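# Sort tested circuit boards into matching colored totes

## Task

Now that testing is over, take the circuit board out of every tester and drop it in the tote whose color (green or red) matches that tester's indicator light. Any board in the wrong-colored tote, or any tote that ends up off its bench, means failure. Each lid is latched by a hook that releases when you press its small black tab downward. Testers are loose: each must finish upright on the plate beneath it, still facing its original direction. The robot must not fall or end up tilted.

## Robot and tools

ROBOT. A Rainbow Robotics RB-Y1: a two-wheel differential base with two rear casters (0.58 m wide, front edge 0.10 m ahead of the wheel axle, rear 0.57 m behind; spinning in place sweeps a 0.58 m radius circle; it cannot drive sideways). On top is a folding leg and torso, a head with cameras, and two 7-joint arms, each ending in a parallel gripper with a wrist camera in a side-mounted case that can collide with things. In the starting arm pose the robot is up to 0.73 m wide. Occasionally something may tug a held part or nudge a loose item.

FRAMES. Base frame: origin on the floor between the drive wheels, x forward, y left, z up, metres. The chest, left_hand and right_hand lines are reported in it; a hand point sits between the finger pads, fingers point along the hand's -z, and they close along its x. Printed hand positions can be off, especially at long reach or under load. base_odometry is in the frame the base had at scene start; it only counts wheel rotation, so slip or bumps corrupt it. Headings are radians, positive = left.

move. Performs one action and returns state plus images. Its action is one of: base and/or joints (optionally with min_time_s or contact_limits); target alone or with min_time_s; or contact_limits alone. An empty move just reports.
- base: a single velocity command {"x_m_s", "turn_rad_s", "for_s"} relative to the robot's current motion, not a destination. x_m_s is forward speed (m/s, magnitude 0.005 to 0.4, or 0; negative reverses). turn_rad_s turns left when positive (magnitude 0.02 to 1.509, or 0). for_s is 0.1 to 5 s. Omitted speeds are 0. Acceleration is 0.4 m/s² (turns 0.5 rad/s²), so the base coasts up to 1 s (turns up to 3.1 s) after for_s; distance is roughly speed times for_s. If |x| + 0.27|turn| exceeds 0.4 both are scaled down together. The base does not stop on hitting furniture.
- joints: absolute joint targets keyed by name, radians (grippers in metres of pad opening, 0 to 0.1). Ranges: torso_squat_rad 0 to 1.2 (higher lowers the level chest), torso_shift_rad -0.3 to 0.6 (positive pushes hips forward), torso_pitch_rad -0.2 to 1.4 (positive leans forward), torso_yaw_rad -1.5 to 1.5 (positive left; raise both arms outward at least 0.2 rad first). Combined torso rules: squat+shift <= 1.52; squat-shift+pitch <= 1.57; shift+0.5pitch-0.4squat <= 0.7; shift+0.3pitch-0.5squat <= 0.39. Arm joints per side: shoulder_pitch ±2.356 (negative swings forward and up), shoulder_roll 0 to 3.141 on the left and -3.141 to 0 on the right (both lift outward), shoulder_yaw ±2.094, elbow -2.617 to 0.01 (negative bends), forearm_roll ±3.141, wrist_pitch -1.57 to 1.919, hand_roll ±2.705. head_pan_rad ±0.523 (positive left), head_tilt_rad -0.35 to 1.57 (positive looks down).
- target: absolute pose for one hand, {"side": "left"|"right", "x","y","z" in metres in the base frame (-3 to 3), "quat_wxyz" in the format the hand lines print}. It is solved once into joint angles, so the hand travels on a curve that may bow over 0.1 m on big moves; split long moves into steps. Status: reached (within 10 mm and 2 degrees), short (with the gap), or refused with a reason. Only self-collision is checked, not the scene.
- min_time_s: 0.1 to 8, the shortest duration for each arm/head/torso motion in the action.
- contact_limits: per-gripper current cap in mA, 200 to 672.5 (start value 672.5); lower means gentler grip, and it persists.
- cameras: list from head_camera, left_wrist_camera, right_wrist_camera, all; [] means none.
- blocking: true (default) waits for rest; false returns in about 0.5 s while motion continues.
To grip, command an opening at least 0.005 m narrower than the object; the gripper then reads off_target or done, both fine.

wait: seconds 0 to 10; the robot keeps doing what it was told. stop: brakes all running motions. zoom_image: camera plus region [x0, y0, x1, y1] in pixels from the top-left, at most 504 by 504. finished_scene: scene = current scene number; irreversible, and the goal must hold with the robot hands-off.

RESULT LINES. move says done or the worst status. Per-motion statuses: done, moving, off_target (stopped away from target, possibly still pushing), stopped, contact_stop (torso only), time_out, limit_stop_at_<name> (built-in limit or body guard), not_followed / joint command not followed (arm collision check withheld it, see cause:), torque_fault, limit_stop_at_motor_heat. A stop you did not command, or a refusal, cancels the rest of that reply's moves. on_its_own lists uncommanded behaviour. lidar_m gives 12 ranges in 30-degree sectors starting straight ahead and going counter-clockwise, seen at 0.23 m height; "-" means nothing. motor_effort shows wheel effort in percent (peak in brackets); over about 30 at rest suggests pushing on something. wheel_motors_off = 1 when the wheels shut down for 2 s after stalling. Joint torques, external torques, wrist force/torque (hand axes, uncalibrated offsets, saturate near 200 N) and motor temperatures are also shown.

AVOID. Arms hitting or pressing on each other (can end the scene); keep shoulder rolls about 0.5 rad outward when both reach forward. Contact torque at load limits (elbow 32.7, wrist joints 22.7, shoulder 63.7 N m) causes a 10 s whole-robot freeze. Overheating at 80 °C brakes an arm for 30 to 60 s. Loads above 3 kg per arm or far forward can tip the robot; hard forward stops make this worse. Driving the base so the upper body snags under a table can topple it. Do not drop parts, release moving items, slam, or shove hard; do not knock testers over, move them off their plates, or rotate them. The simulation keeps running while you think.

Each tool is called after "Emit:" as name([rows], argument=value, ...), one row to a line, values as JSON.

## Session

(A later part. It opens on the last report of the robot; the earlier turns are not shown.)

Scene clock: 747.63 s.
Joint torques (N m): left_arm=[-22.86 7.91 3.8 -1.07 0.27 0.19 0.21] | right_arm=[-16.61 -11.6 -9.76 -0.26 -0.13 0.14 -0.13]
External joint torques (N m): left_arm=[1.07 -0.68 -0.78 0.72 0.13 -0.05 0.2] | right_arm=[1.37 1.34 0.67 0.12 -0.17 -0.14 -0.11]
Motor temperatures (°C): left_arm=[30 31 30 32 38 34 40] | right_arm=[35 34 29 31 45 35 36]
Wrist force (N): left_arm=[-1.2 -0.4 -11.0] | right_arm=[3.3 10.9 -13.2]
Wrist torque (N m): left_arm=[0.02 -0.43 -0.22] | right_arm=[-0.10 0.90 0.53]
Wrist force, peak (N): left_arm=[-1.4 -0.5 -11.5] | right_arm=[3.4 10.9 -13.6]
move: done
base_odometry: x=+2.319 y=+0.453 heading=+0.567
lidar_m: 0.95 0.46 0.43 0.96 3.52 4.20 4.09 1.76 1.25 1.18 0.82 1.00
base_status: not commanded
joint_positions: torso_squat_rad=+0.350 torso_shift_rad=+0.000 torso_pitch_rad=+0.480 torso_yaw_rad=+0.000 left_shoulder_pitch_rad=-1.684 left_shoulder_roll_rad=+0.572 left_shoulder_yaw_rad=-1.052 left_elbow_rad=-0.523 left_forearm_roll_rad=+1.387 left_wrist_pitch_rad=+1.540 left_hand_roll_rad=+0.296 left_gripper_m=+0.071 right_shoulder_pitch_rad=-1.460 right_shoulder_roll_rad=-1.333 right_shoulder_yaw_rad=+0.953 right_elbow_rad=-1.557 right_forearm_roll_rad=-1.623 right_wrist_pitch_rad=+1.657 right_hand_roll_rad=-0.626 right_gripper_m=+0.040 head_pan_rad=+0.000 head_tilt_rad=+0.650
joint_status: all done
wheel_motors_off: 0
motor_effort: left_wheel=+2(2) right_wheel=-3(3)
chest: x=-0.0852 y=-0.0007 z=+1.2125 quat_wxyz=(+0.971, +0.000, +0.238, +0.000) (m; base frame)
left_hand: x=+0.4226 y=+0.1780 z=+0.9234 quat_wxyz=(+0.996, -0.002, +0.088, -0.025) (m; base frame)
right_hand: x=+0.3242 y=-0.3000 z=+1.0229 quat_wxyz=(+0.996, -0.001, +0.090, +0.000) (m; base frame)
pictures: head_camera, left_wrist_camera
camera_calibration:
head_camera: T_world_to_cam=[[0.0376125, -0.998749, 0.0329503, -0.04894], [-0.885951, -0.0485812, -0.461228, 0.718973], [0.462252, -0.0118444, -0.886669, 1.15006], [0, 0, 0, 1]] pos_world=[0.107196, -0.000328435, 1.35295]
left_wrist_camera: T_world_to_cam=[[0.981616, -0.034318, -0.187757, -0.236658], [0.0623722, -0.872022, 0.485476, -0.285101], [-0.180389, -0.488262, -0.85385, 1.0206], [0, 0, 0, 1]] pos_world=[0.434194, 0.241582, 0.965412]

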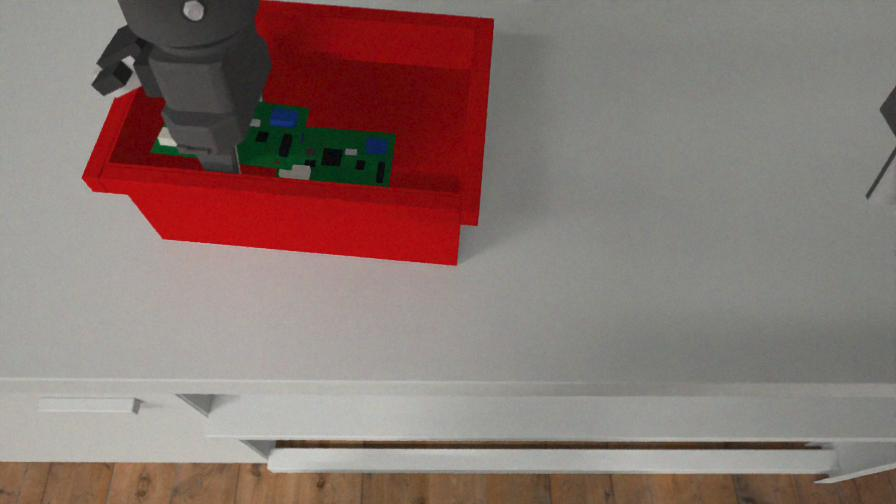

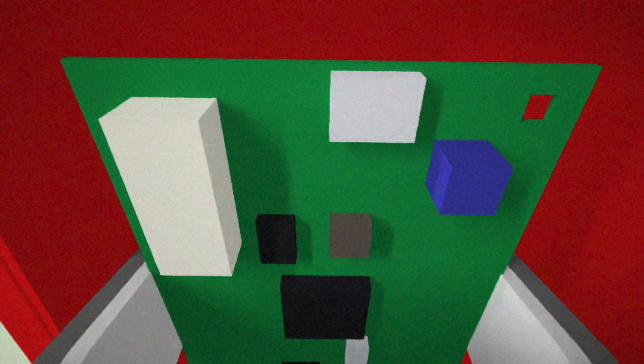

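Emit:
move(target={"side":"left","x":0.458,"y":0.178,"z":0.94,"quat_wxyz":[1,0,0,-0.025]}, min_time_s=1, cameras=["head_camera"])

Emit:
move(target={"side":"left","x":0.459,"y":0.178,"z":0.905,"quat_wxyz":[1,0,0,-0.025]}, min_time_s=1, cameras=["head_camera","left_wrist_camera"])

Scene clock: 755.80 s.
Joint torques (N m): left_arm=[-21.85 9.16 4.74 -2.43 0.18 -0.31 0.47] | right_arm=[-16.61 -11.69 -9.73 -0.08 -0.13 0.16 -0.14]
External joint torques (N m): left_arm=[2.11 0.28 -1.3 -0.58 0.15 -0.23 0.47] | right_arm=[1.38 1.25 0.7 0.29 -0.17 -0.12 -0.13]
Motor temperatures (°C): left_arm=[31 31 30 32 38 34 40] | right_arm=[35 34 29 31 45 35 36]
Wrist force (N): left_arm=[-2.5 -0.5 -11.0] | right_arm=[3.2 10.8 -12.9]
Wrist torque (N m): left_arm=[-0.01 -0.51 -0.24] | right_arm=[-0.07 0.88 0.53]
Wrist force, peak (N): left_arm=[-1.6 -0.8 -11.3] | right_arm=[3.4 11.0 -13.4]
move: done
base_odometry: x=+2.319 y=+0.453 heading=+0.567
lidar_m: 0.95 0.45 0.43 0.94 3.52 4.20 4.09 1.77 1.25 1.18 0.82 1.00
base_status: not commanded
joint_positions: torso_squat_rad=+0.350 torso_shift_rad=+0.000 torso_pitch_rad=+0.480 torso_yaw_rad=+0.000 left_shoulder_pitch_rad=-1.679 left_shoulder_roll_rad=+0.659 left_shoulder_yaw_rad=-1.054 left_elbow_rad=-0.702 left_forearm_roll_rad=+1.337 left_wrist_pitch_rad=+1.430 left_hand_roll_rad=+0.393 left_gripper_m=+0.071 right_shoulder_pitch_rad=-1.460 right_shoulder_roll_rad=-1.333 right_shoulder_yaw_rad=+0.953 right_elbow_rad=-1.557 right_forearm_roll_rad=-1.623 right_wrist_pitch_rad=+1.657 right_hand_roll_rad=-0.626 right_gripper_m=+0.040 head_pan_rad=+0.000 head_tilt_rad=+0.650
joint_status: all done
wheel_motors_off: 0
motor_effort: left_wheel=+0(2) right_wheel=-2(3)
chest: x=-0.0852 y=-0.0007 z=+1.2125 quat_wxyz=(+0.971, +0.000, +0.238, +0.000) (m; base frame)
left_hand: x=+0.4578 y=+0.1776 z=+0.9403 quat_wxyz=(+1.000, -0.001, +0.002, -0.025) (m; base frame)
left_hand_status: reached (checked arc, planned for 1.0 s): 1 mm and 0.2 deg off.
right_hand: x=+0.3242 y=-0.3000 z=+1.0229 quat_wxyz=(+0.996, -0.001, +0.090, +0.000) (m; base frame)
pictures: head_camera
camera_calibration:
head_camera: T_world_to_cam=[[0.0376122, -0.998749, 0.0329502, -0.0489401], [-0.885946, -0.048581, -0.461237, 0.718979], [0.46226, -0.011844, -0.886665, 1.15006], [0, 0, 0, 1]] pos_world=[0.107189, -0.000328774, 1.35295]

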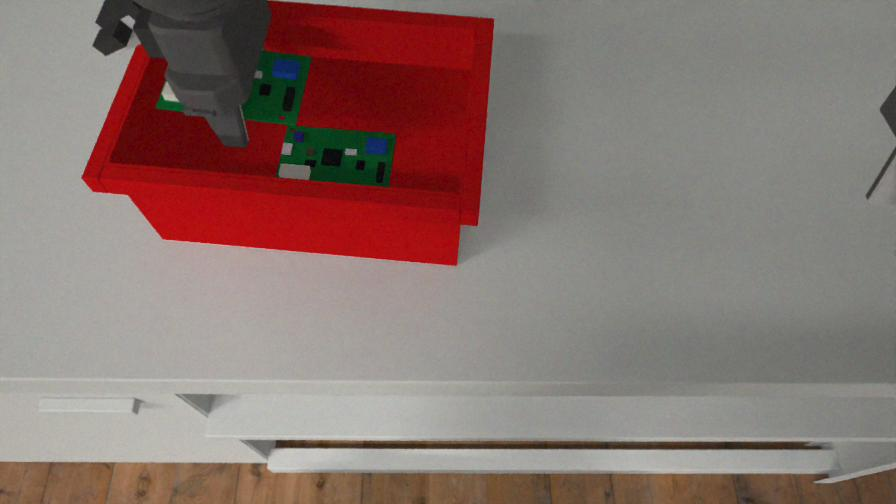

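Scene clock: 757.13 s.
Joint torques (N m): left_arm=[-21.85 7.26 3.83 -0.74 0.08 -0.34 -0.22] | right_arm=[-16.46 -11.73 -9.88 -0.19 -0.2 0.27 -0.23]
External joint torques (N m): left_arm=[2.12 -1.44 -1.1 1.07 0.07 -0.24 -0.22] | right_arm=[1.53 1.21 0.55 0.19 -0.24 -0.01 -0.22]
Motor temperatures (°C): left_arm=[31 31 30 32 38 34 40] | right_arm=[35 34 29 31 45 35 36]
Wrist force (N): left_arm=[-2.4 -0.4 -10.9] | right_arm=[3.4 10.7 -13.0]
Wrist torque (N m): left_arm=[0.00 -0.47 -0.21] | right_arm=[-0.06 0.92 0.52]
Wrist force, peak (N): left_arm=[-2.7 -0.2 -11.2] | right_arm=[3.3 10.9 -13.4]
move: done
base_odometry: x=+2.319 y=+0.453 heading=+0.567
lidar_m: 0.95 0.46 0.43 0.95 3.52 4.20 4.08 1.77 1.24 1.18 0.81 1.00
base_status: not commanded
joint_positions: torso_squat_rad=+0.350 torso_shift_rad=+0.000 torso_pitch_rad=+0.480 torso_yaw_rad=+0.000 left_shoulder_pitch_rad=-1.650 left_shoulder_roll_rad=+0.581 left_shoulder_yaw_rad=-1.064 left_elbow_rad=-0.564 left_forearm_roll_rad=+1.322 left_wrist_pitch_rad=+1.343 left_hand_roll_rad=+0.328 left_gripper_m=+0.071 right_shoulder_pitch_rad=-1.460 right_shoulder_roll_rad=-1.333 right_shoulder_yaw_rad=+0.953 right_elbow_rad=-1.557 right_forearm_roll_rad=-1.623 right_wrist_pitch_rad=+1.657 right_hand_roll_rad=-0.626 right_gripper_m=+0.040 head_pan_rad=+0.000 head_tilt_rad=+0.650
joint_status: all done
wheel_motors_off: 0
motor_effort: left_wheel=+2(3) right_wheel=+0(3)
chest: x=-0.0852 y=-0.0007 z=+1.2125 quat_wxyz=(+0.971, +0.000, +0.238, +0.000) (m; base frame)
left_hand: x=+0.4586 y=+0.1781 z=+0.9054 quat_wxyz=(+1.000, +0.000, -0.003, -0.025) (m; base frame)
left_hand_status: reached (checked arc, planned for 1.0 s): 1 mm and 0.3 deg off.
right_hand: x=+0.3242 y=-0.3000 z=+1.0229 quat_wxyz=(+0.996, -0.001, +0.090, +0.000) (m; base frame)
pictures: head_camera, left_wrist_camera
camera_calibration:
head_camera: T_world_to_cam=[[0.0376119, -0.998749, 0.0329508, -0.0489405], [-0.885945, -0.048581, -0.461239, 0.718982], [0.462263, -0.0118446, -0.886664, 1.15006], [0, 0, 0, 1]] pos_world=[0.107188, -0.000328461, 1.35295]
left_wrist_camera: T_world_to_cam=[[0.999392, -0.0341452, -0.00700739, -0.447187], [-0.0263765, -0.872236, 0.488373, -0.240413], [-0.0227877, -0.487891, -0.872607, 0.95641], [0, 0, 0, 1]] pos_world=[0.462368, 0.241658, 0.948847]

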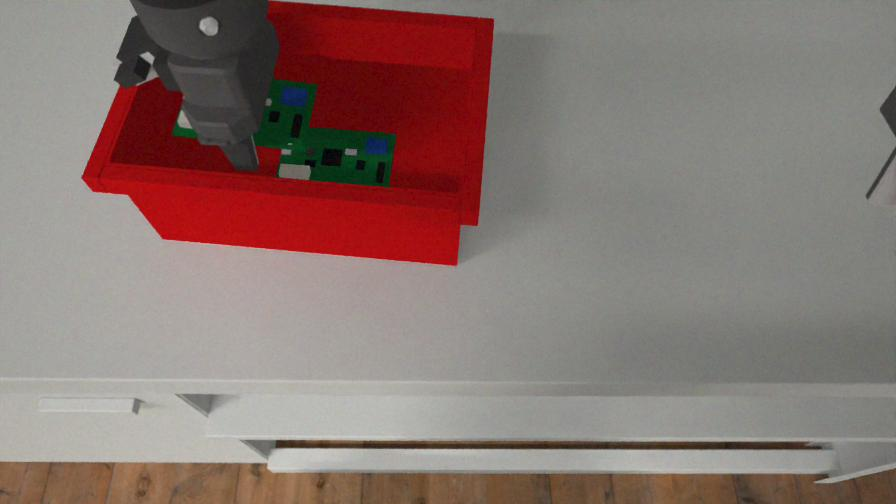

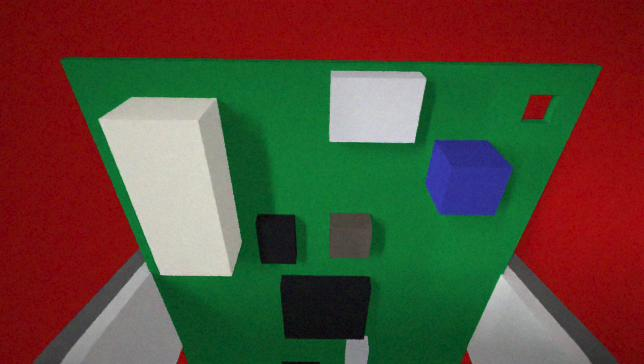

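Emit:
move(target={"side":"left","x":0.473,"y":0.181,"z":0.888,"quat_wxyz":[1,0,0,-0.025]}, min_time_s=1, cameras=[])

Emit:
move(target={"side":"left","x":0.473,"y":0.181,"z":0.872,"quat_wxyz":[1,0,0,-0.025]}, min_time_s=1, cameras=["head_camera"])

Scene clock: 765.17 s.
Joint torques (N m): left_arm=[-23.48 7.18 3.59 -0.61 0.08 -0.44 -0.08] | right_arm=[-16.62 -11.6 -9.79 -0.07 -0.16 0.14 -0.2]
External joint torques (N m): left_arm=[0.84 -1.23 1.08 1.04 0.08 -0.24 -0.08] | right_arm=[1.37 1.34 0.65 0.31 -0.2 -0.14 -0.19]
Motor temperatures (°C): left_arm=[31 31 29 32 38 34 40] | right_arm=[35 34 29 31 45 35 36]
Wrist force (N): left_arm=[-2.9 -0.1 -10.7] | right_arm=[3.4 10.7 -13.1]
Wrist torque (N m): left_arm=[-0.05 -0.53 -0.20] | right_arm=[-0.06 0.93 0.54]
Wrist force, peak (N): left_arm=[-3.0 -0.5 -11.3] | right_arm=[3.3 10.9 -13.5]
move: short
base_odometry: x=+2.319 y=+0.453 heading=+0.567
lidar_m: 0.95 0.46 0.44 0.95 3.51 4.20 4.09 1.77 1.25 1.18 0.81 1.01
base_status: not commanded
joint_positions: torso_squat_rad=+0.350 torso_shift_rad=+0.000 torso_pitch_rad=+0.480 torso_yaw_rad=+0.000 left_shoulder_pitch_rad=-1.686 left_shoulder_roll_rad=+0.451 left_shoulder_yaw_rad=-1.049 left_elbow_rad=-0.267 left_forearm_roll_rad=+1.325 left_wrist_pitch_rad=+1.233 left_hand_roll_rad=+0.167 left_gripper_m=+0.071 right_shoulder_pitch_rad=-1.460 right_shoulder_roll_rad=-1.333 right_shoulder_yaw_rad=+0.953 right_elbow_rad=-1.557 right_forearm_roll_rad=-1.623 right_wrist_pitch_rad=+1.657 right_hand_roll_rad=-0.626 right_gripper_m=+0.040 head_pan_rad=+0.000 head_tilt_rad=+0.650
joint_status: all done
wheel_motors_off: 0
motor_effort: left_wheel=+1(3) right_wheel=-2(4)
chest: x=-0.0852 y=-0.0007 z=+1.2125 quat_wxyz=(+0.971, +0.000, +0.238, +0.000) (m; base frame)
left_hand: x=+0.4724 y=+0.1812 z=+0.8882 quat_wxyz=(+0.999, -0.001, -0.027, -0.025) (m; base frame)
left_hand_status: short (checked arc, as near as the solve gets, planned for 1.0 s): 1 mm and 3.1 deg off. The place is met; only the turn is off.
right_hand: x=+0.3242 y=-0.3000 z=+1.0229 quat_wxyz=(+0.996, -0.001, +0.090, +0.000) (m; base frame)
pictures: none
No camera images: "cameras" was empty.

Scene clock: 766.50 s.
Joint torques (N m): left_arm=[-21.78 6.4 1.25 -0.65 0.05 -0.63 0.51] | right_arm=[-16.48 -11.8 -9.84 -0.13 -0.06 0.23 -0.21]
External joint torques (N m): left_arm=[2.33 -1.93 -1.25 0.98 0.05 -0.38 0.52] | right_arm=[1.5 1.14 0.59 0.24 -0.1 -0.05 -0.2]
Motor temperatures (°C): left_arm=[31 31 29 32 38 34 40] | right_arm=[35 34 29 31 45 35 36]
Wrist force (N): left_arm=[-2.7 -0.3 -11.0] | right_arm=[3.3 10.6 -13.0]
Wrist torque (N m): left_arm=[-0.03 -0.51 -0.21] | right_arm=[-0.04 0.90 0.53]
Wrist force, peak (N): left_arm=[-3.1 -0.4 -11.2] | right_arm=[3.2 10.7 -13.6]
move: short
base_odometry: x=+2.319 y=+0.453 heading=+0.567
lidar_m: 0.95 0.46 0.44 0.95 3.53 4.19 4.09 1.76 1.23 1.18 0.82 1.01
base_status: not commanded
joint_positions: torso_squat_rad=+0.350 torso_shift_rad=+0.000 torso_pitch_rad=+0.480 torso_yaw_rad=+0.000 left_shoulder_pitch_rad=-1.656 left_shoulder_roll_rad=+0.442 left_shoulder_yaw_rad=-1.052 left_elbow_rad=-0.267 left_forearm_roll_rad=+1.318 left_wrist_pitch_rad=+1.177 left_hand_roll_rad=+0.170 left_gripper_m=+0.071 right_shoulder_pitch_rad=-1.460 right_shoulder_roll_rad=-1.333 right_shoulder_yaw_rad=+0.953 right_elbow_rad=-1.557 right_forearm_roll_rad=-1.623 right_wrist_pitch_rad=+1.657 right_hand_roll_rad=-0.626 right_gripper_m=+0.040 head_pan_rad=+0.000 head_tilt_rad=+0.650
joint_status: all done
wheel_motors_off: 0
motor_effort: left_wheel=+1(2) right_wheel=-3(4)
chest: x=-0.0852 y=-0.0007 z=+1.2125 quat_wxyz=(+0.971, +0.000, +0.238, +0.000) (m; base frame)
left_hand: x=+0.4725 y=+0.1811 z=+0.8725 quat_wxyz=(+0.999, -0.002, -0.040, -0.025) (m; base frame)
left_hand_status: short (checked arc, as near as the solve gets, planned for 1.0 s): 1 mm and 4.5 deg off. The place is met; only the turn is off.
right_hand: x=+0.3242 y=-0.3000 z=+1.0229 quat_wxyz=(+0.996, -0.001, +0.090, +0.000) (m; base frame)
pictures: head_camera
camera_calibration:
head_camera: T_world_to_cam=[[0.037596, -0.99875, 0.0329472, -0.0489414], [-0.885933, -0.0485656, -0.461264, 0.719004], [0.462287, -0.0118474, -0.886651, 1.15006], [0, 0, 0, 1]] pos_world=[0.107173, -0.000336234, 1.35296]

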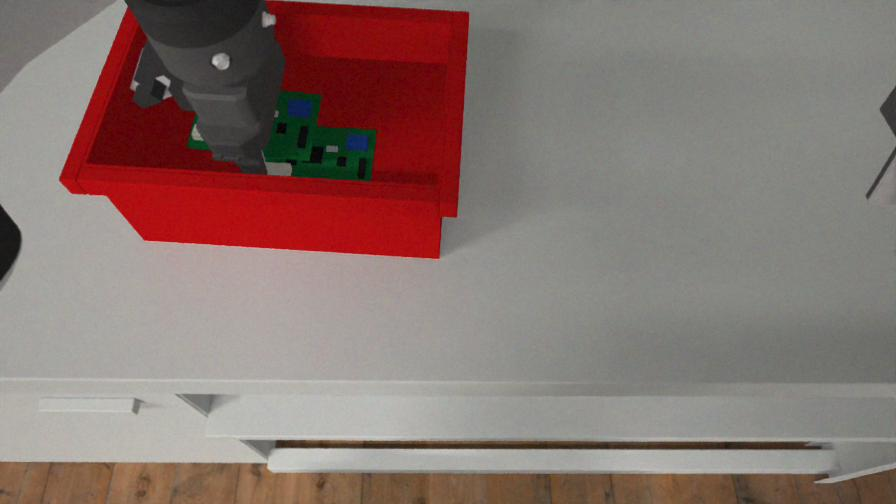

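Emit:
move(target={"side":"left","x":0.466,"y":0.2,"z":0.888,"quat_wxyz":[1,0,0,-0.025]}, min_time_s=1, cameras=[])

Emit:
move(target={"side":"left","x":0.468,"y":0.2,"z":0.868,"quat_wxyz":[1,0,0,-0.025]}, min_time_s=1, cameras=["head_camera","left_wrist_camera"])

Scene clock: 774.03 s.
Joint torques (N m): left_arm=[-23.43 9.77 3.57 -0.68 0.23 0.28 -0.19] | right_arm=[-16.77 -11.77 -9.88 -0.15 -0.14 0.17 -0.24]
External joint torques (N m): left_arm=[0.71 1.06 1.05 0.91 0.21 0.42 -0.19] | right_arm=[1.22 1.17 0.55 0.22 -0.18 -0.11 -0.23]
Motor temperatures (°C): left_arm=[31 31 29 32 38 34 40] | right_arm=[35 34 29 31 45 35 36]
Wrist force (N): left_arm=[-2.9 -0.8 -10.3] | right_arm=[3.2 10.7 -13.0]
Wrist torque (N m): left_arm=[0.02 -0.54 -0.20] | right_arm=[-0.06 0.90 0.53]
Wrist force, peak (N): left_arm=[-2.9 -1.6 -11.8] | right_arm=[3.5 10.8 -13.4]
move: done
base_odometry: x=+2.319 y=+0.453 heading=+0.567
lidar_m: 0.95 0.47 0.44 0.95 3.52 4.19 4.09 1.77 1.25 1.18 0.82 1.00
base_status: not commanded
joint_positions: torso_squat_rad=+0.350 torso_shift_rad=+0.000 torso_pitch_rad=+0.480 torso_yaw_rad=+0.000 left_shoulder_pitch_rad=-1.675 left_shoulder_roll_rad=+0.483 left_shoulder_yaw_rad=-1.043 left_elbow_rad=-0.267 left_forearm_roll_rad=+1.336 left_wrist_pitch_rad=+1.267 left_hand_roll_rad=+0.130 left_gripper_m=+0.071 right_shoulder_pitch_rad=-1.460 right_shoulder_roll_rad=-1.333 right_shoulder_yaw_rad=+0.953 right_elbow_rad=-1.557 right_forearm_roll_rad=-1.623 right_wrist_pitch_rad=+1.657 right_hand_roll_rad=-0.626 right_gripper_m=+0.040 head_pan_rad=+0.000 head_tilt_rad=+0.650
joint_status: all done
wheel_motors_off: 0
motor_effort: left_wheel=+1(2) right_wheel=-2(3)
chest: x=-0.0852 y=-0.0007 z=+1.2125 quat_wxyz=(+0.971, +0.000, +0.238, +0.000) (m; base frame)
left_hand: x=+0.4654 y=+0.1998 z=+0.8880 quat_wxyz=(+1.000, +0.000, -0.010, -0.025) (m; base frame)
left_hand_status: reached (checked arc, as near as the solve gets, planned for 1.0 s): 1 mm and 1.1 deg off.
right_hand: x=+0.3242 y=-0.3000 z=+1.0229 quat_wxyz=(+0.996, -0.001, +0.090, +0.000) (m; base frame)
pictures: none
No camera images: "cameras" was empty.

Scene clock: 775.37 s.
Joint torques (N m): left_arm=[-21.37 7.01 1.35 -0.61 -0.03 -0.48 0.47] | right_arm=[-16.6 -11.73 -9.93 -0.16 -0.19 0.24 -0.18]
External joint torques (N m): left_arm=[2.51 -1.63 -1.15 0.94 -0.03 -0.27 0.48] | right_arm=[1.39 1.21 0.5 0.21 -0.23 -0.04 -0.17]
Motor temperatures (°C): left_arm=[31 31 29 32 38 34 40] | right_arm=[35 34 29 31 45 35 36]
Wrist force (N): left_arm=[-2.8 -0.4 -10.7] | right_arm=[3.5 10.7 -12.9]
Wrist torque (N m): left_arm=[-0.03 -0.50 -0.22] | right_arm=[-0.05 0.93 0.54]
Wrist force, peak (N): left_arm=[-2.8 -1.8 -11.2] | right_arm=[3.5 10.9 -13.3]
move: short
base_odometry: x=+2.319 y=+0.453 heading=+0.567
lidar_m: 0.95 0.46 0.44 0.95 3.52 4.20 4.09 1.77 1.25 1.19 0.82 1.00
base_status: not commanded
joint_positions: torso_squat_rad=+0.350 torso_shift_rad=+0.000 torso_pitch_rad=+0.480 torso_yaw_rad=+0.000 left_shoulder_pitch_rad=-1.638 left_shoulder_roll_rad=+0.471 left_shoulder_yaw_rad=-1.045 left_elbow_rad=-0.267 left_forearm_roll_rad=+1.327 left_wrist_pitch_rad=+1.189 left_hand_roll_rad=+0.134 left_gripper_m=+0.071 right_shoulder_pitch_rad=-1.460 right_shoulder_roll_rad=-1.333 right_shoulder_yaw_rad=+0.953 right_elbow_rad=-1.557 right_forearm_roll_rad=-1.623 right_wrist_pitch_rad=+1.657 right_hand_roll_rad=-0.626 right_gripper_m=+0.040 head_pan_rad=+0.000 head_tilt_rad=+0.650
joint_status: all done
wheel_motors_off: 0
motor_effort: left_wheel=+2(3) right_wheel=-2(3)
chest: x=-0.0852 y=-0.0007 z=+1.2125 quat_wxyz=(+0.971, +0.000, +0.238, +0.000) (m; base frame)
left_hand: x=+0.4676 y=+0.2000 z=+0.8685 quat_wxyz=(+0.999, -0.001, -0.029, -0.025) (m; base frame)
left_hand_status: short (checked arc, as near as the solve gets, planned for 1.0 s): 1 mm and 3.4 deg off. The place is met; only the turn is off.
right_hand: x=+0.3242 y=-0.3000 z=+1.0229 quat_wxyz=(+0.996, -0.001, +0.090, +0.000) (m; base frame)
pictures: head_camera, left_wrist_camera
camera_calibration:
head_camera: T_world_to_cam=[[0.0375957, -0.99875, 0.0329465, -0.0489415], [-0.885933, -0.048565, -0.461264, 0.719004], [0.462287, -0.0118469, -0.886651, 1.15006], [0, 0, 0, 1]] pos_world=[0.107172, -0.000337212, 1.35296]
left_wrist_camera: T_world_to_cam=[[0.998324, -0.0344663, 0.0464971, -0.501612], [-0.0528192, -0.871007, 0.488422, -0.191051], [0.0236652, -0.490059, -0.871368, 0.912748], [0, 0, 0, 1]] pos_world=[0.46908, 0.263605, 0.911976]

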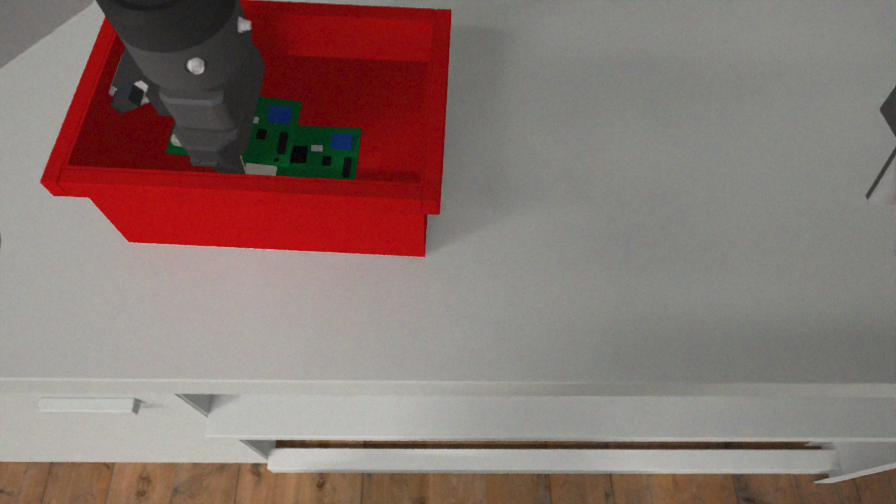

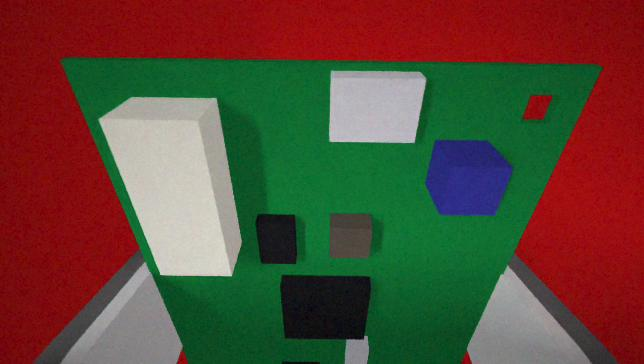

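Emit:
move(target={"side":"left","x":0.466,"y":0.194,"z":0.868,"quat_wxyz":[1,0,0,-0.025]}, cameras=[])

Emit:
move(joints={"torso_pitch_rad":0.488}, min_time_s=1, cameras=["head_camera"])

Emit:
move(joints={"torso_pitch_rad":0.494}, min_time_s=1, cameras=[])

Scene clock: 787.53 s.
Joint torques (N m): left_arm=[-22.61 7.84 1.52 -1.03 0.2 -0.21 0.38] | right_arm=[-16.64 -11.48 -9.92 -0.11 -0.15 0.23 -0.22]
External joint torques (N m): left_arm=[1.3 -0.68 -0.96 0.55 0.19 -0.01 0.38] | right_arm=[1.35 1.46 0.51 0.26 -0.19 -0.06 -0.21]
Motor temperatures (°C): left_arm=[31 31 29 32 37 34 40] | right_arm=[35 34 29 31 45 35 35]
Wrist force (N): left_arm=[-3.0 -0.4 -10.7] | right_arm=[3.3 10.7 -13.2]
Wrist torque (N m): left_arm=[-0.01 -0.57 -0.21] | right_arm=[-0.06 0.91 0.53]
Wrist force, peak (N): left_arm=[-3.1 1.2 -11.0] | right_arm=[3.2 10.9 -13.6]
move: short
base_odometry: x=+2.319 y=+0.453 heading=+0.567
lidar_m: 0.95 0.46 0.43 0.96 3.53 4.20 4.08 1.77 1.25 1.18 0.82 1.00
base_status: not commanded
joint_positions: torso_squat_rad=+0.350 torso_shift_rad=+0.000 torso_pitch_rad=+0.480 torso_yaw_rad=+0.000 left_shoulder_pitch_rad=-1.641 left_shoulder_roll_rad=+0.460 left_shoulder_yaw_rad=-1.047 left_elbow_rad=-0.267 left_forearm_roll_rad=+1.326 left_wrist_pitch_rad=+1.197 left_hand_roll_rad=+0.145 left_gripper_m=+0.071 right_shoulder_pitch_rad=-1.460 right_shoulder_roll_rad=-1.333 right_shoulder_yaw_rad=+0.953 right_elbow_rad=-1.557 right_forearm_roll_rad=-1.623 right_wrist_pitch_rad=+1.657 right_hand_roll_rad=-0.626 right_gripper_m=+0.040 head_pan_rad=+0.000 head_tilt_rad=+0.650
joint_status: all done
wheel_motors_off: 0
motor_effort: left_wheel=+1(3) right_wheel=-2(4)
chest: x=-0.0852 y=-0.0007 z=+1.2125 quat_wxyz=(+0.971, +0.000, +0.238, +0.000) (m; base frame)
left_hand: x=+0.4654 y=+0.1940 z=+0.8683 quat_wxyz=(+0.999, -0.001, -0.025, -0.025) (m; base frame)
left_hand_status: short (checked arc, as near as the solve gets, planned for 0.1 s): 1 mm and 2.9 deg off. The place is met; only the turn is off.
right_hand: x=+0.3242 y=-0.3000 z=+1.0229 quat_wxyz=(+0.996, -0.001, +0.090, +0.000) (m; base frame)
pictures: none
No camera images: "cameras" was empty.

Scene clock: 788.83 s.
Joint torques (N m): left_arm=[-22.39 8.01 1.26 -0.93 0.19 -0.19 0.36] | right_arm=[-16.57 -11.73 -9.76 -0.17 -0.22 0.24 -0.25]
External joint torques (N m): left_arm=[1.44 -0.47 -1.22 0.64 0.18 0 0.37] | right_arm=[1.36 1.26 0.65 0.23 -0.25 -0.05 -0.24]
Motor temperatures (°C): left_arm=[31 31 29 32 37 34 40] | right_arm=[35 34 29 31 45 35 35]
Wrist force (N): left_arm=[-2.8 -0.6 -10.6] | right_arm=[3.3 10.8 -12.8]
Wrist torque (N m): left_arm=[0.00 -0.53 -0.22] | right_arm=[-0.06 0.89 0.53]
Wrist force, peak (N): left_arm=[-2.7 -0.1 -11.2] | right_arm=[3.4 11.0 -13.3]
move: done
base_odometry: x=+2.319 y=+0.453 heading=+0.567
lidar_m: 0.95 0.46 0.44 0.95 3.52 4.19 4.09 1.77 1.24 1.18 0.82 1.00
base_status: not commanded
joint_positions: torso_squat_rad=+0.350 torso_shift_rad=+0.000 torso_pitch_rad=+0.488 torso_yaw_rad=+0.000 left_shoulder_pitch_rad=-1.641 left_shoulder_roll_rad=+0.460 left_shoulder_yaw_rad=-1.047 left_elbow_rad=-0.267 left_forearm_roll_rad=+1.326 left_wrist_pitch_rad=+1.197 left_hand_roll_rad=+0.145 left_gripper_m=+0.071 right_shoulder_pitch_rad=-1.460 right_shoulder_roll_rad=-1.333 right_shoulder_yaw_rad=+0.953 right_elbow_rad=-1.557 right_forearm_roll_rad=-1.623 right_wrist_pitch_rad=+1.657 right_hand_roll_rad=-0.626 right_gripper_m=+0.040 head_pan_rad=+0.000 head_tilt_rad=+0.650
joint_status: all done
wheel_motors_off: 0
motor_effort: left_wheel=+3(3) right_wheel=-3(3)
chest: x=-0.0830 y=-0.0007 z=+1.2114 quat_wxyz=(+0.970, +0.000, +0.241, +0.000) (m; base frame)
left_hand: x=+0.4649 y=+0.1940 z=+0.8629 quat_wxyz=(+0.999, -0.001, -0.022, -0.025) (m; base frame)
right_hand: x=+0.3248 y=-0.3000 z=+1.0186 quat_wxyz=(+0.996, -0.001, +0.094, +0.000) (m; base frame)
pictures: head_camera
camera_calibration:
head_camera: T_world_to_cam=[[0.037866, -0.998749, 0.0326551, -0.0486049], [-0.88954, -0.0485782, -0.454266, 0.711617], [0.455284, -0.0118468, -0.890267, 1.15185], [0, 0, 0, 1]] pos_world=[0.110432, -0.000329255, 1.35031]

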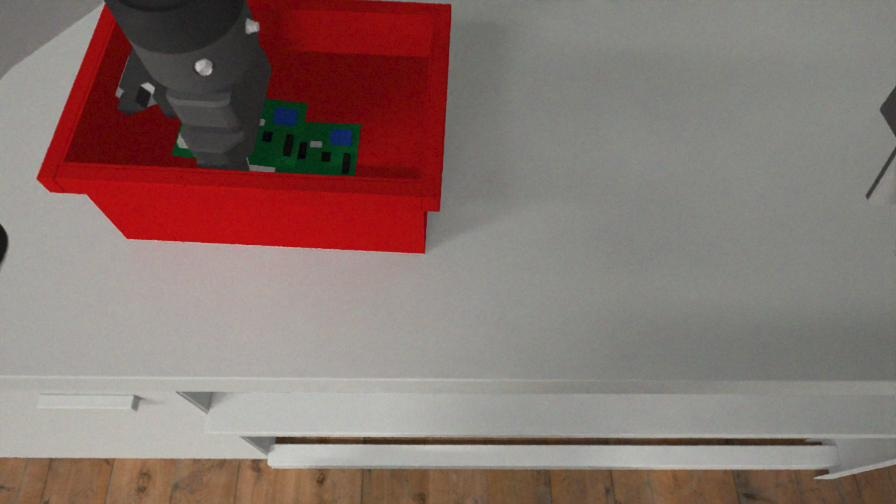

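Scene clock: 790.13 s.
Joint torques (N m): left_arm=[-22.26 7.87 1.4 -1.02 0.14 -0.21 0.37] | right_arm=[-16.64 -11.71 -9.73 -0.08 -0.2 0.18 -0.28]
External joint torques (N m): left_arm=[1.51 -0.59 -1.07 0.54 0.13 -0.04 0.37] | right_arm=[1.25 1.33 0.67 0.34 -0.22 -0.13 -0.27]
Motor temperatures (°C): left_arm=[31 31 29 32 37 34 40] | right_arm=[35 34 29 31 45 35 35]
Wrist force (N): left_arm=[-2.7 -0.3 -10.9] | right_arm=[3.5 10.7 -13.1]
Wrist torque (N m): left_arm=[-0.03 -0.53 -0.21] | right_arm=[-0.06 0.92 0.53]
Wrist force, peak (N): left_arm=[-2.8 -0.1 -11.2] | right_arm=[3.7 10.9 -13.5]
move: done
base_odometry: x=+2.319 y=+0.453 heading=+0.567
lidar_m: 0.95 0.46 0.44 0.95 3.52 4.20 4.10 1.77 1.25 1.18 0.82 1.00
base_status: not commanded
joint_positions: torso_squat_rad=+0.350 torso_shift_rad=+0.000 torso_pitch_rad=+0.494 torso_yaw_rad=+0.000 left_shoulder_pitch_rad=-1.641 left_shoulder_roll_rad=+0.460 left_shoulder_yaw_rad=-1.047 left_elbow_rad=-0.267 left_forearm_roll_rad=+1.326 left_wrist_pitch_rad=+1.197 left_hand_roll_rad=+0.145 left_gripper_m=+0.071 right_shoulder_pitch_rad=-1.460 right_shoulder_roll_rad=-1.333 right_shoulder_yaw_rad=+0.953 right_elbow_rad=-1.557 right_forearm_roll_rad=-1.623 right_wrist_pitch_rad=+1.657 right_hand_roll_rad=-0.626 right_gripper_m=+0.040 head_pan_rad=+0.000 head_tilt_rad=+0.650
joint_status: all done
wheel_motors_off: 0
motor_effort: left_wheel=+1(3) right_wheel=-1(3)
chest: x=-0.0814 y=-0.0007 z=+1.2105 quat_wxyz=(+0.970, +0.000, +0.244, +0.000) (m; base frame)
left_hand: x=+0.4644 y=+0.1940 z=+0.8587 quat_wxyz=(+1.000, -0.001, -0.019, -0.025) (m; base frame)
right_hand: x=+0.3253 y=-0.3000 z=+1.0153 quat_wxyz=(+0.995, -0.001, +0.097, +0.000) (m; base frame)
pictures: none
No camera images: "cameras" was empty.

Emit:
move(joints={"torso_pitch_rad":0.499}, min_time_s=1, cameras=[])

Emit:
move(joints={"torso_pitch_rad":0.503}, min_time_s=1, cameras=["head_camera"])

Scene clock: 794.83 s.
Joint torques (N m): left_arm=[-22.16 7.81 1.4 -1.05 0.2 -0.24 0.33] | right_arm=[-16.52 -11.61 -9.54 -0.24 -0.16 0.15 -0.18]
External joint torques (N m): left_arm=[1.54 -0.63 -1.06 0.52 0.19 -0.07 0.33] | right_arm=[1.34 1.46 0.84 0.21 -0.18 -0.16 -0.17]
Motor temperatures (°C): left_arm=[31 31 29 32 37 34 40] | right_arm=[35 34 29 31 45 35 35]
Wrist force (N): left_arm=[-2.5 -0.1 -6.4] | right_arm=[3.4 10.6 -12.8]
Wrist torque (N m): left_arm=[0.02 -0.36 -0.22] | right_arm=[-0.04 0.93 0.55]
Wrist force, peak (N): left_arm=[-2.7 -0.4 -11.1] | right_arm=[3.4 11.1 -13.3]
move: done
base_odometry: x=+2.319 y=+0.453 heading=+0.567
lidar_m: 0.95 0.46 0.43 0.96 3.52 4.19 4.09 1.77 1.25 1.18 0.82 0.99
base_status: not commanded
joint_positions: torso_squat_rad=+0.350 torso_shift_rad=+0.000 torso_pitch_rad=+0.499 torso_yaw_rad=+0.000 left_shoulder_pitch_rad=-1.641 left_shoulder_roll_rad=+0.460 left_shoulder_yaw_rad=-1.047 left_elbow_rad=-0.267 left_forearm_roll_rad=+1.326 left_wrist_pitch_rad=+1.197 left_hand_roll_rad=+0.145 left_gripper_m=+0.071 right_shoulder_pitch_rad=-1.460 right_shoulder_roll_rad=-1.333 right_shoulder_yaw_rad=+0.953 right_elbow_rad=-1.557 right_forearm_roll_rad=-1.623 right_wrist_pitch_rad=+1.657 right_hand_roll_rad=-0.626 right_gripper_m=+0.040 head_pan_rad=+0.000 head_tilt_rad=+0.650
joint_status: all done
wheel_motors_off: 0
motor_effort: left_wheel=+1(3) right_wheel=-3(4)
chest: x=-0.0801 y=-0.0007 z=+1.2098 quat_wxyz=(+0.969, +0.000, +0.247, +0.000) (m; base frame)
left_hand: x=+0.4640 y=+0.1940 z=+0.8553 quat_wxyz=(+1.000, -0.001, -0.016, -0.025) (m; base frame)
right_hand: x=+0.3257 y=-0.3000 z=+1.0125 quat_wxyz=(+0.995, -0.001, +0.099, +0.000) (m; base frame)
pictures: none
No camera images: "cameras" was empty.

Scene clock: 796.13 s.
Joint torques (N m): left_arm=[-15.52 6.19 1.37 -0.97 0.13 -2.01 0.35] | right_arm=[-16.65 -11.94 -9.57 -0.2 -0.12 0.32 -0.25]
External joint torques (N m): left_arm=[8.17 -2.24 -1.09 0.6 0.12 -1.86 0.35] | right_arm=[1.19 1.16 0.81 0.26 -0.13 0 -0.23]
Motor temperatures (°C): left_arm=[31 31 29 32 37 34 40] | right_arm=[35 34 29 31 45 35 35]
Wrist force (N): left_arm=[-7.6 0.4 14.4] | right_arm=[3.5 10.7 -13.0]
Wrist torque (N m): left_arm=[0.12 0.63 -0.24] | right_arm=[-0.04 0.92 0.55]
Wrist force, peak (N): left_arm=[-7.5 0.8 15.5] | right_arm=[3.7 10.9 -13.1]
move: done
base_odometry: x=+2.319 y=+0.453 heading=+0.567
lidar_m: 0.95 0.46 0.44 0.95 3.53 4.19 4.09 1.77 1.23 1.19 0.82 1.00
base_status: not commanded
joint_positions: torso_squat_rad=+0.350 torso_shift_rad=+0.000 torso_pitch_rad=+0.502 torso_yaw_rad=+0.000 left_shoulder_pitch_rad=-1.643 left_shoulder_roll_rad=+0.461 left_shoulder_yaw_rad=-1.047 left_elbow_rad=-0.267 left_forearm_roll_rad=+1.326 left_wrist_pitch_rad=+1.197 left_hand_roll_rad=+0.145 left_gripper_m=+0.071 right_shoulder_pitch_rad=-1.460 right_shoulder_roll_rad=-1.333 right_shoulder_yaw_rad=+0.953 right_elbow_rad=-1.557 right_forearm_roll_rad=-1.623 right_wrist_pitch_rad=+1.657 right_hand_roll_rad=-0.626 right_gripper_m=+0.040 head_pan_rad=+0.000 head_tilt_rad=+0.650
joint_status: all done
wheel_motors_off: 0
motor_effort: left_wheel=+2(4) right_wheel=-3(4)
chest: x=-0.0794 y=-0.0007 z=+1.2093 quat_wxyz=(+0.969, +0.000, +0.248, +0.000) (m; base frame)
left_hand: x=+0.4642 y=+0.1939 z=+0.8540 quat_wxyz=(+1.000, -0.001, -0.015, -0.025) (m; base frame)
right_hand: x=+0.3257 y=-0.2999 z=+1.0108 quat_wxyz=(+0.995, -0.001, +0.101, +0.000) (m; base frame)
pictures: head_camera
camera_calibration:
head_camera: T_world_to_cam=[[0.0383786, -0.99875, 0.0320249, -0.0478893], [-0.89583, -0.0485879, -0.441733, 0.698224], [0.442736, -0.0117358, -0.896575, 1.15498], [0, 0, 0, 1]] pos_world=[0.115975, -0.00034959, 1.34549]

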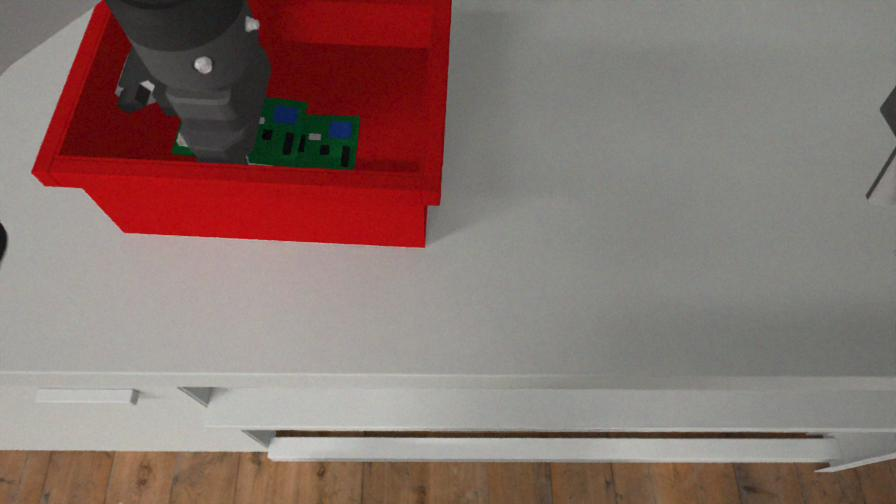

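Emit:
move(joints={"left_gripper_m":0.088}, cameras=["left_wrist_camera"])

Emit:
move(joints={"torso_pitch_rad":0.45}, cameras=["head_camera","left_wrist_camera"])

Scene clock: 801.30 s.
Joint torques (N m): left_arm=[-12.36 5.28 1.42 -0.95 0.35 0.04 0.37] | right_arm=[-16.4 -11.94 -9.7 -0.27 -0.14 0.28 -0.16]
External joint torques (N m): left_arm=[11.35 -3.16 -1.04 0.62 0.34 0.2 0.37] | right_arm=[1.43 1.15 0.68 0.19 -0.16 -0.04 -0.15]
Motor temperatures (°C): left_arm=[31 31 29 32 37 34 40] | right_arm=[35 34 29 31 45 35 35]
Wrist force (N): left_arm=[2.2 -0.5 11.6] | right_arm=[3.4 11.0 -12.8]
Wrist torque (N m): left_arm=[0.04 0.39 -0.21] | right_arm=[-0.09 0.91 0.54]
Wrist force, peak (N): left_arm=[-7.7 0.7 15.4] | right_arm=[3.5 10.9 -13.3]
move: done
base_odometry: x=+2.319 y=+0.453 heading=+0.567
lidar_m: 0.95 0.46 0.44 0.95 3.53 4.19 4.09 1.76 1.24 1.19 0.82 1.01
base_status: not commanded
joint_positions: torso_squat_rad=+0.350 torso_shift_rad=+0.000 torso_pitch_rad=+0.502 torso_yaw_rad=+0.000 left_shoulder_pitch_rad=-1.644 left_shoulder_roll_rad=+0.461 left_shoulder_yaw_rad=-1.047 left_elbow_rad=-0.267 left_forearm_roll_rad=+1.326 left_wrist_pitch_rad=+1.197 left_hand_roll_rad=+0.145 left_gripper_m=+0.088 right_shoulder_pitch_rad=-1.460 right_shoulder_roll_rad=-1.333 right_shoulder_yaw_rad=+0.953 right_elbow_rad=-1.557 right_forearm_roll_rad=-1.623 right_wrist_pitch_rad=+1.657 right_hand_roll_rad=-0.626 right_gripper_m=+0.040 head_pan_rad=+0.000 head_tilt_rad=+0.650
joint_status: all done
wheel_motors_off: 0
motor_effort: left_wheel=+3(3) right_wheel=-2(3)
chest: x=-0.0794 y=-0.0007 z=+1.2093 quat_wxyz=(+0.969, +0.000, +0.248, +0.000) (m; base frame)
left_hand: x=+0.4646 y=+0.1938 z=+0.8544 quat_wxyz=(+1.000, -0.001, -0.016, -0.025) (m; base frame)
right_hand: x=+0.3258 y=-0.3000 z=+1.0107 quat_wxyz=(+0.995, +0.000, +0.101, +0.000) (m; base frame)
pictures: left_wrist_camera
camera_calibration:
left_wrist_camera: T_world_to_cam=[[0.999213, -0.0347141, 0.0191935, -0.475287], [-0.0396657, -0.870878, 0.489895, -0.197054], [-0.000291089, -0.490271, -0.87157, 0.908819], [0, 0, 0, 1]] pos_world=[0.467362, 0.257458, 0.897758]

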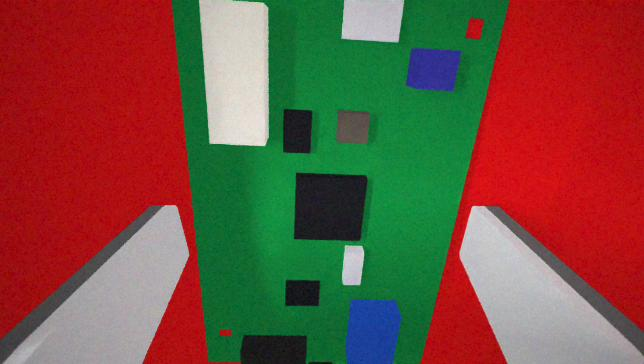

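Scene clock: 802.23 s.
Joint torques (N m): left_arm=[-21.43 6.66 1.42 -0.94 0.29 -0.06 0.35] | right_arm=[-16.8 -11.5 -9.92 0.05 -0.08 0.09 -0.19]
External joint torques (N m): left_arm=[2.79 -1.99 -1.1 0.65 0.3 0.2 0.35] | right_arm=[1.38 1.22 0.58 0.3 -0.16 -0.14 -0.18]
Motor temperatures (°C): left_arm=[31 31 29 32 37 34 40] | right_arm=[35 34 29 31 45 35 35]
Wrist force (N): left_arm=[-3.3 -0.3 -10.3] | right_arm=[3.3 10.9 -12.7]
Wrist torque (N m): left_arm=[-0.03 -0.57 -0.19] | right_arm=[-0.09 0.93 0.53]
Wrist force, peak (N): left_arm=[-3.0 -0.3 -11.0] | right_arm=[3.4 11.0 -13.4]
move: done
base_odometry: x=+2.319 y=+0.453 heading=+0.567
lidar_m: 0.95 0.46 0.44 0.96 3.52 4.20 4.09 1.77 1.26 1.19 0.82 0.99
base_status: not commanded
joint_positions: torso_squat_rad=+0.350 torso_shift_rad=+0.000 torso_pitch_rad=+0.450 torso_yaw_rad=+0.000 left_shoulder_pitch_rad=-1.642 left_shoulder_roll_rad=+0.461 left_shoulder_yaw_rad=-1.047 left_elbow_rad=-0.267 left_forearm_roll_rad=+1.326 left_wrist_pitch_rad=+1.197 left_hand_roll_rad=+0.145 left_gripper_m=+0.088 right_shoulder_pitch_rad=-1.460 right_shoulder_roll_rad=-1.333 right_shoulder_yaw_rad=+0.953 right_elbow_rad=-1.557 right_forearm_roll_rad=-1.623 right_wrist_pitch_rad=+1.657 right_hand_roll_rad=-0.626 right_gripper_m=+0.040 head_pan_rad=+0.000 head_tilt_rad=+0.650
joint_status: all done
wheel_motors_off: 0
motor_effort: left_wheel=+2(3) right_wheel=-2(4)
chest: x=-0.0935 y=-0.0007 z=+1.2167 quat_wxyz=(+0.975, +0.000, +0.223, +0.000) (m; base frame)
left_hand: x=+0.4674 y=+0.1941 z=+0.8894 quat_wxyz=(+0.999, +0.000, -0.041, -0.025) (m; base frame)
right_hand: x=+0.3214 y=-0.3000 z=+1.0395 quat_wxyz=(+0.997, -0.001, +0.075, +0.000) (m; base frame)
pictures: head_camera, left_wrist_camera
camera_calibration:
head_camera: T_world_to_cam=[[0.0366075, -0.998751, 0.0340048, -0.0501628], [-0.871639, -0.0485546, -0.487738, 0.747078], [0.48878, -0.0117851, -0.872327, 1.14267], [0, 0, 0, 1]] pos_world=[0.0945046, -0.000359643, 1.36287]
left_wrist_camera: T_world_to_cam=[[0.99702, -0.0343558, 0.069071, -0.522093], [-0.0637618, -0.870983, 0.487158, -0.200173], [0.043423, -0.49011, -0.870578, 0.918186], [0, 0, 0, 1]] pos_world=[0.467904, 0.257728, 0.93293]

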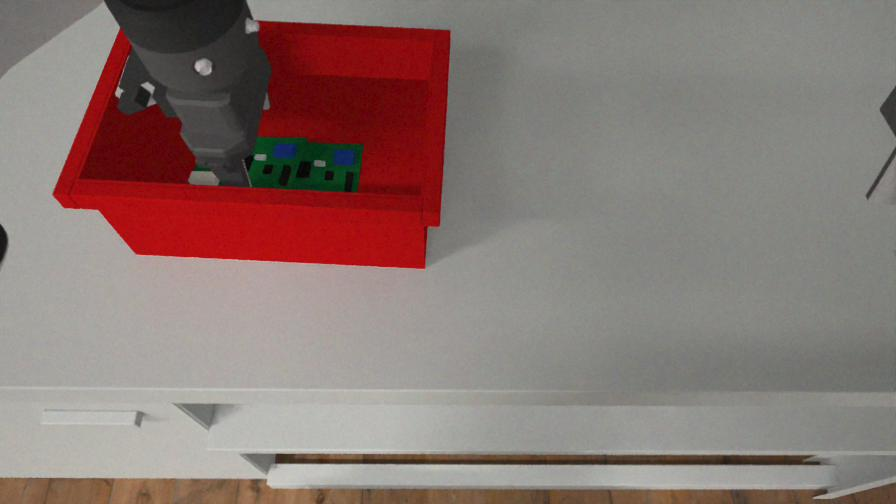

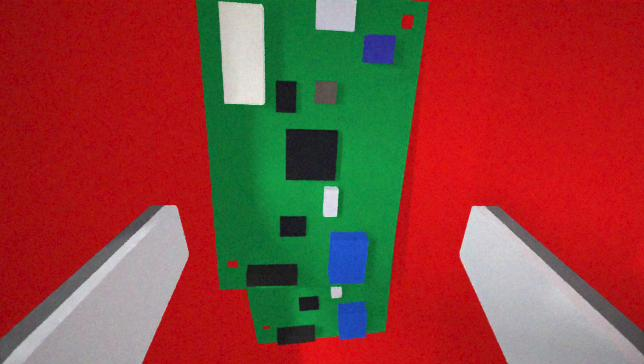

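Emit:
move(target={"side":"left","x":0.452,"y":0.185,"z":0.96,"quat_wxyz":[1,0,0,-0.025]}, min_time_s=1.2, cameras=[])

Emit:
move(target={"side":"left","x":0.425,"y":0.18,"z":1.09,"quat_wxyz":[1,0,0,-0.025]}, min_time_s=1.2, cameras=["head_camera","left_wrist_camera"])

Scene clock: 821.13 s.
Joint torques (N m): left_arm=[-23 8.89 6.94 -2.17 0.35 0.11 0.24] | right_arm=[-17.07 -11.33 -9.83 0.03 -0.13 0.23 -0.08]
External joint torques (N m): left_arm=[1.13 -0.14 1.06 -0.32 0.33 0.18 0.24] | right_arm=[1.12 1.38 0.67 0.29 -0.21 0 -0.07]
Motor temperatures (°C): left_arm=[31 31 29 32 37 34 40] | right_arm=[35 34 29 31 45 35 35]
Wrist force (N): left_arm=[-2.5 -0.7 -10.3] | right_arm=[3.2 10.6 -13.0]
Wrist torque (N m): left_arm=[0.03 -0.53 -0.24] | right_arm=[-0.06 0.92 0.53]
Wrist force, peak (N): left_arm=[-3.0 -0.7 -10.9] | right_arm=[3.1 10.9 -13.5]
move: done
base_odometry: x=+2.319 y=+0.453 heading=+0.567
lidar_m: 0.95 0.46 0.44 0.95 3.52 4.21 4.09 1.77 1.24 1.18 0.81 1.00
base_status: not commanded
joint_positions: torso_squat_rad=+0.350 torso_shift_rad=+0.000 torso_pitch_rad=+0.450 torso_yaw_rad=+0.000 left_shoulder_pitch_rad=-1.675 left_shoulder_roll_rad=+0.658 left_shoulder_yaw_rad=-1.039 left_elbow_rad=-0.677 left_forearm_roll_rad=+1.341 left_wrist_pitch_rad=+1.460 left_hand_roll_rad=+0.364 left_gripper_m=+0.088 right_shoulder_pitch_rad=-1.460 right_shoulder_roll_rad=-1.333 right_shoulder_yaw_rad=+0.953 right_elbow_rad=-1.557 right_forearm_roll_rad=-1.623 right_wrist_pitch_rad=+1.657 right_hand_roll_rad=-0.626 right_gripper_m=+0.040 head_pan_rad=+0.000 head_tilt_rad=+0.650
joint_status: all done
wheel_motors_off: 0
motor_effort: left_wheel=+2(4) right_wheel=-2(4)
chest: x=-0.0935 y=-0.0007 z=+1.2167 quat_wxyz=(+0.975, +0.000, +0.223, +0.000) (m; base frame)
left_hand: x=+0.4517 y=+0.1849 z=+0.9600 quat_wxyz=(+1.000, +0.000, +0.003, -0.025) (m; base frame)
left_hand_status: reached (checked arc, planned for 1.2 s): 0 mm and 0.4 deg off.
right_hand: x=+0.3214 y=-0.3000 z=+1.0395 quat_wxyz=(+0.997, -0.001, +0.075, +0.000) (m; base frame)
pictures: none
No camera images: "cameras" was empty.

Scene clock: 822.67 s.
Joint torques (N m): left_arm=[-21.29 8.69 9.12 -1.78 0.31 0.11 0.25] | right_arm=[-16.97 -11.47 -9.88 0.01 -0.09 0.16 -0.21]
External joint torques (N m): left_arm=[1.64 0.04 0.6 -0.39 0.29 0.17 0.25] | right_arm=[1.22 1.25 0.62 0.26 -0.17 -0.07 -0.2]
Motor temperatures (°C): left_arm=[31 31 29 32 37 34 40] | right_arm=[35 34 29 31 45 35 35]
Wrist force (N): left_arm=[-2.4 -0.1 -10.4] | right_arm=[2.8 10.7 -13.1]
Wrist torque (N m): left_arm=[-0.05 -0.48 -0.19] | right_arm=[-0.05 0.86 0.53]
Wrist force, peak (N): left_arm=[-2.8 -0.6 -11.7] | right_arm=[3.3 10.9 -13.4]
move: done
base_odometry: x=+2.319 y=+0.453 heading=+0.567
lidar_m: 0.95 0.46 0.44 0.94 3.52 4.20 4.09 1.77 1.25 1.18 0.83 1.01
base_status: not commanded
joint_positions: torso_squat_rad=+0.350 torso_shift_rad=+0.000 torso_pitch_rad=+0.450 torso_yaw_rad=+0.000 left_shoulder_pitch_rad=-1.796 left_shoulder_roll_rad=+0.886 left_shoulder_yaw_rad=-0.967 left_elbow_rad=-1.084 left_forearm_roll_rad=+1.436 left_wrist_pitch_rad=+1.740 left_hand_roll_rad=+0.589 left_gripper_m=+0.088 right_shoulder_pitch_rad=-1.460 right_shoulder_roll_rad=-1.333 right_shoulder_yaw_rad=+0.953 right_elbow_rad=-1.557 right_forearm_roll_rad=-1.623 right_wrist_pitch_rad=+1.657 right_hand_roll_rad=-0.626 right_gripper_m=+0.040 head_pan_rad=+0.000 head_tilt_rad=+0.650
joint_status: all done
wheel_motors_off: 0
motor_effort: left_wheel=+2(3) right_wheel=-3(3)
chest: x=-0.0935 y=-0.0007 z=+1.2167 quat_wxyz=(+0.975, +0.000, +0.223, +0.000) (m; base frame)
left_hand: x=+0.4249 y=+0.1803 z=+1.0898 quat_wxyz=(+1.000, +0.001, +0.004, -0.026) (m; base frame)
left_hand_status: reached (checked arc, planned for 1.2 s): 0 mm and 0.4 deg off.
right_hand: x=+0.3214 y=-0.3000 z=+1.0395 quat_wxyz=(+0.997, -0.001, +0.075, +0.000) (m; base frame)
pictures: head_camera, left_wrist_camera
camera_calibration:
head_camera: T_world_to_cam=[[0.0366045, -0.998749, 0.0340597, -0.0502061], [-0.871657, -0.0485784, -0.487703, 0.747049], [0.488748, -0.0118362, -0.872345, 1.14267], [0, 0, 0, 1]] pos_world=[0.0945278, -0.000327943, 1.36285]
left_wrist_camera: T_world_to_cam=[[0.999166, -0.0358721, -0.0194876, -0.398185], [-0.0218643, -0.873348, 0.486605, -0.329285], [-0.034475, -0.485773, -0.873405, 1.12305], [0, 0, 0, 1]] pos_world=[0.42937, 0.243681, 1.13335]

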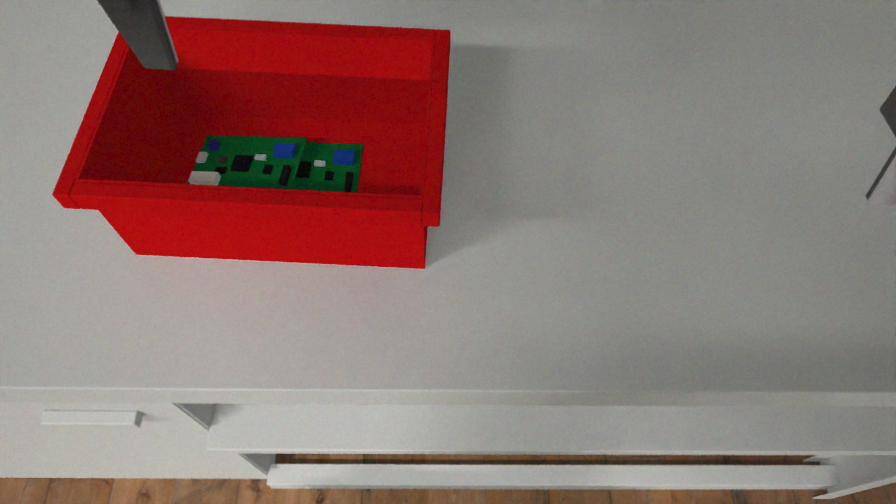

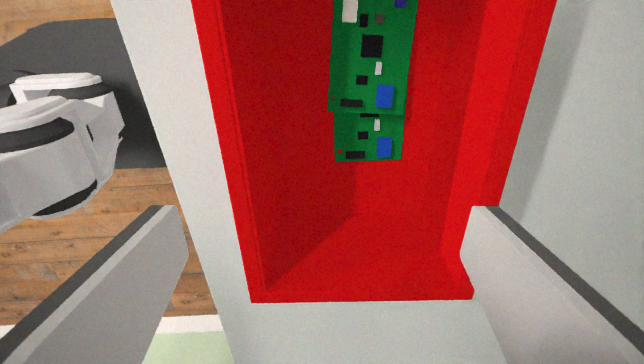

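Both boards are in the red tote, and the hand is clear.

Emit:
finished_scene(scene=2)

The scene is finished: the task was done.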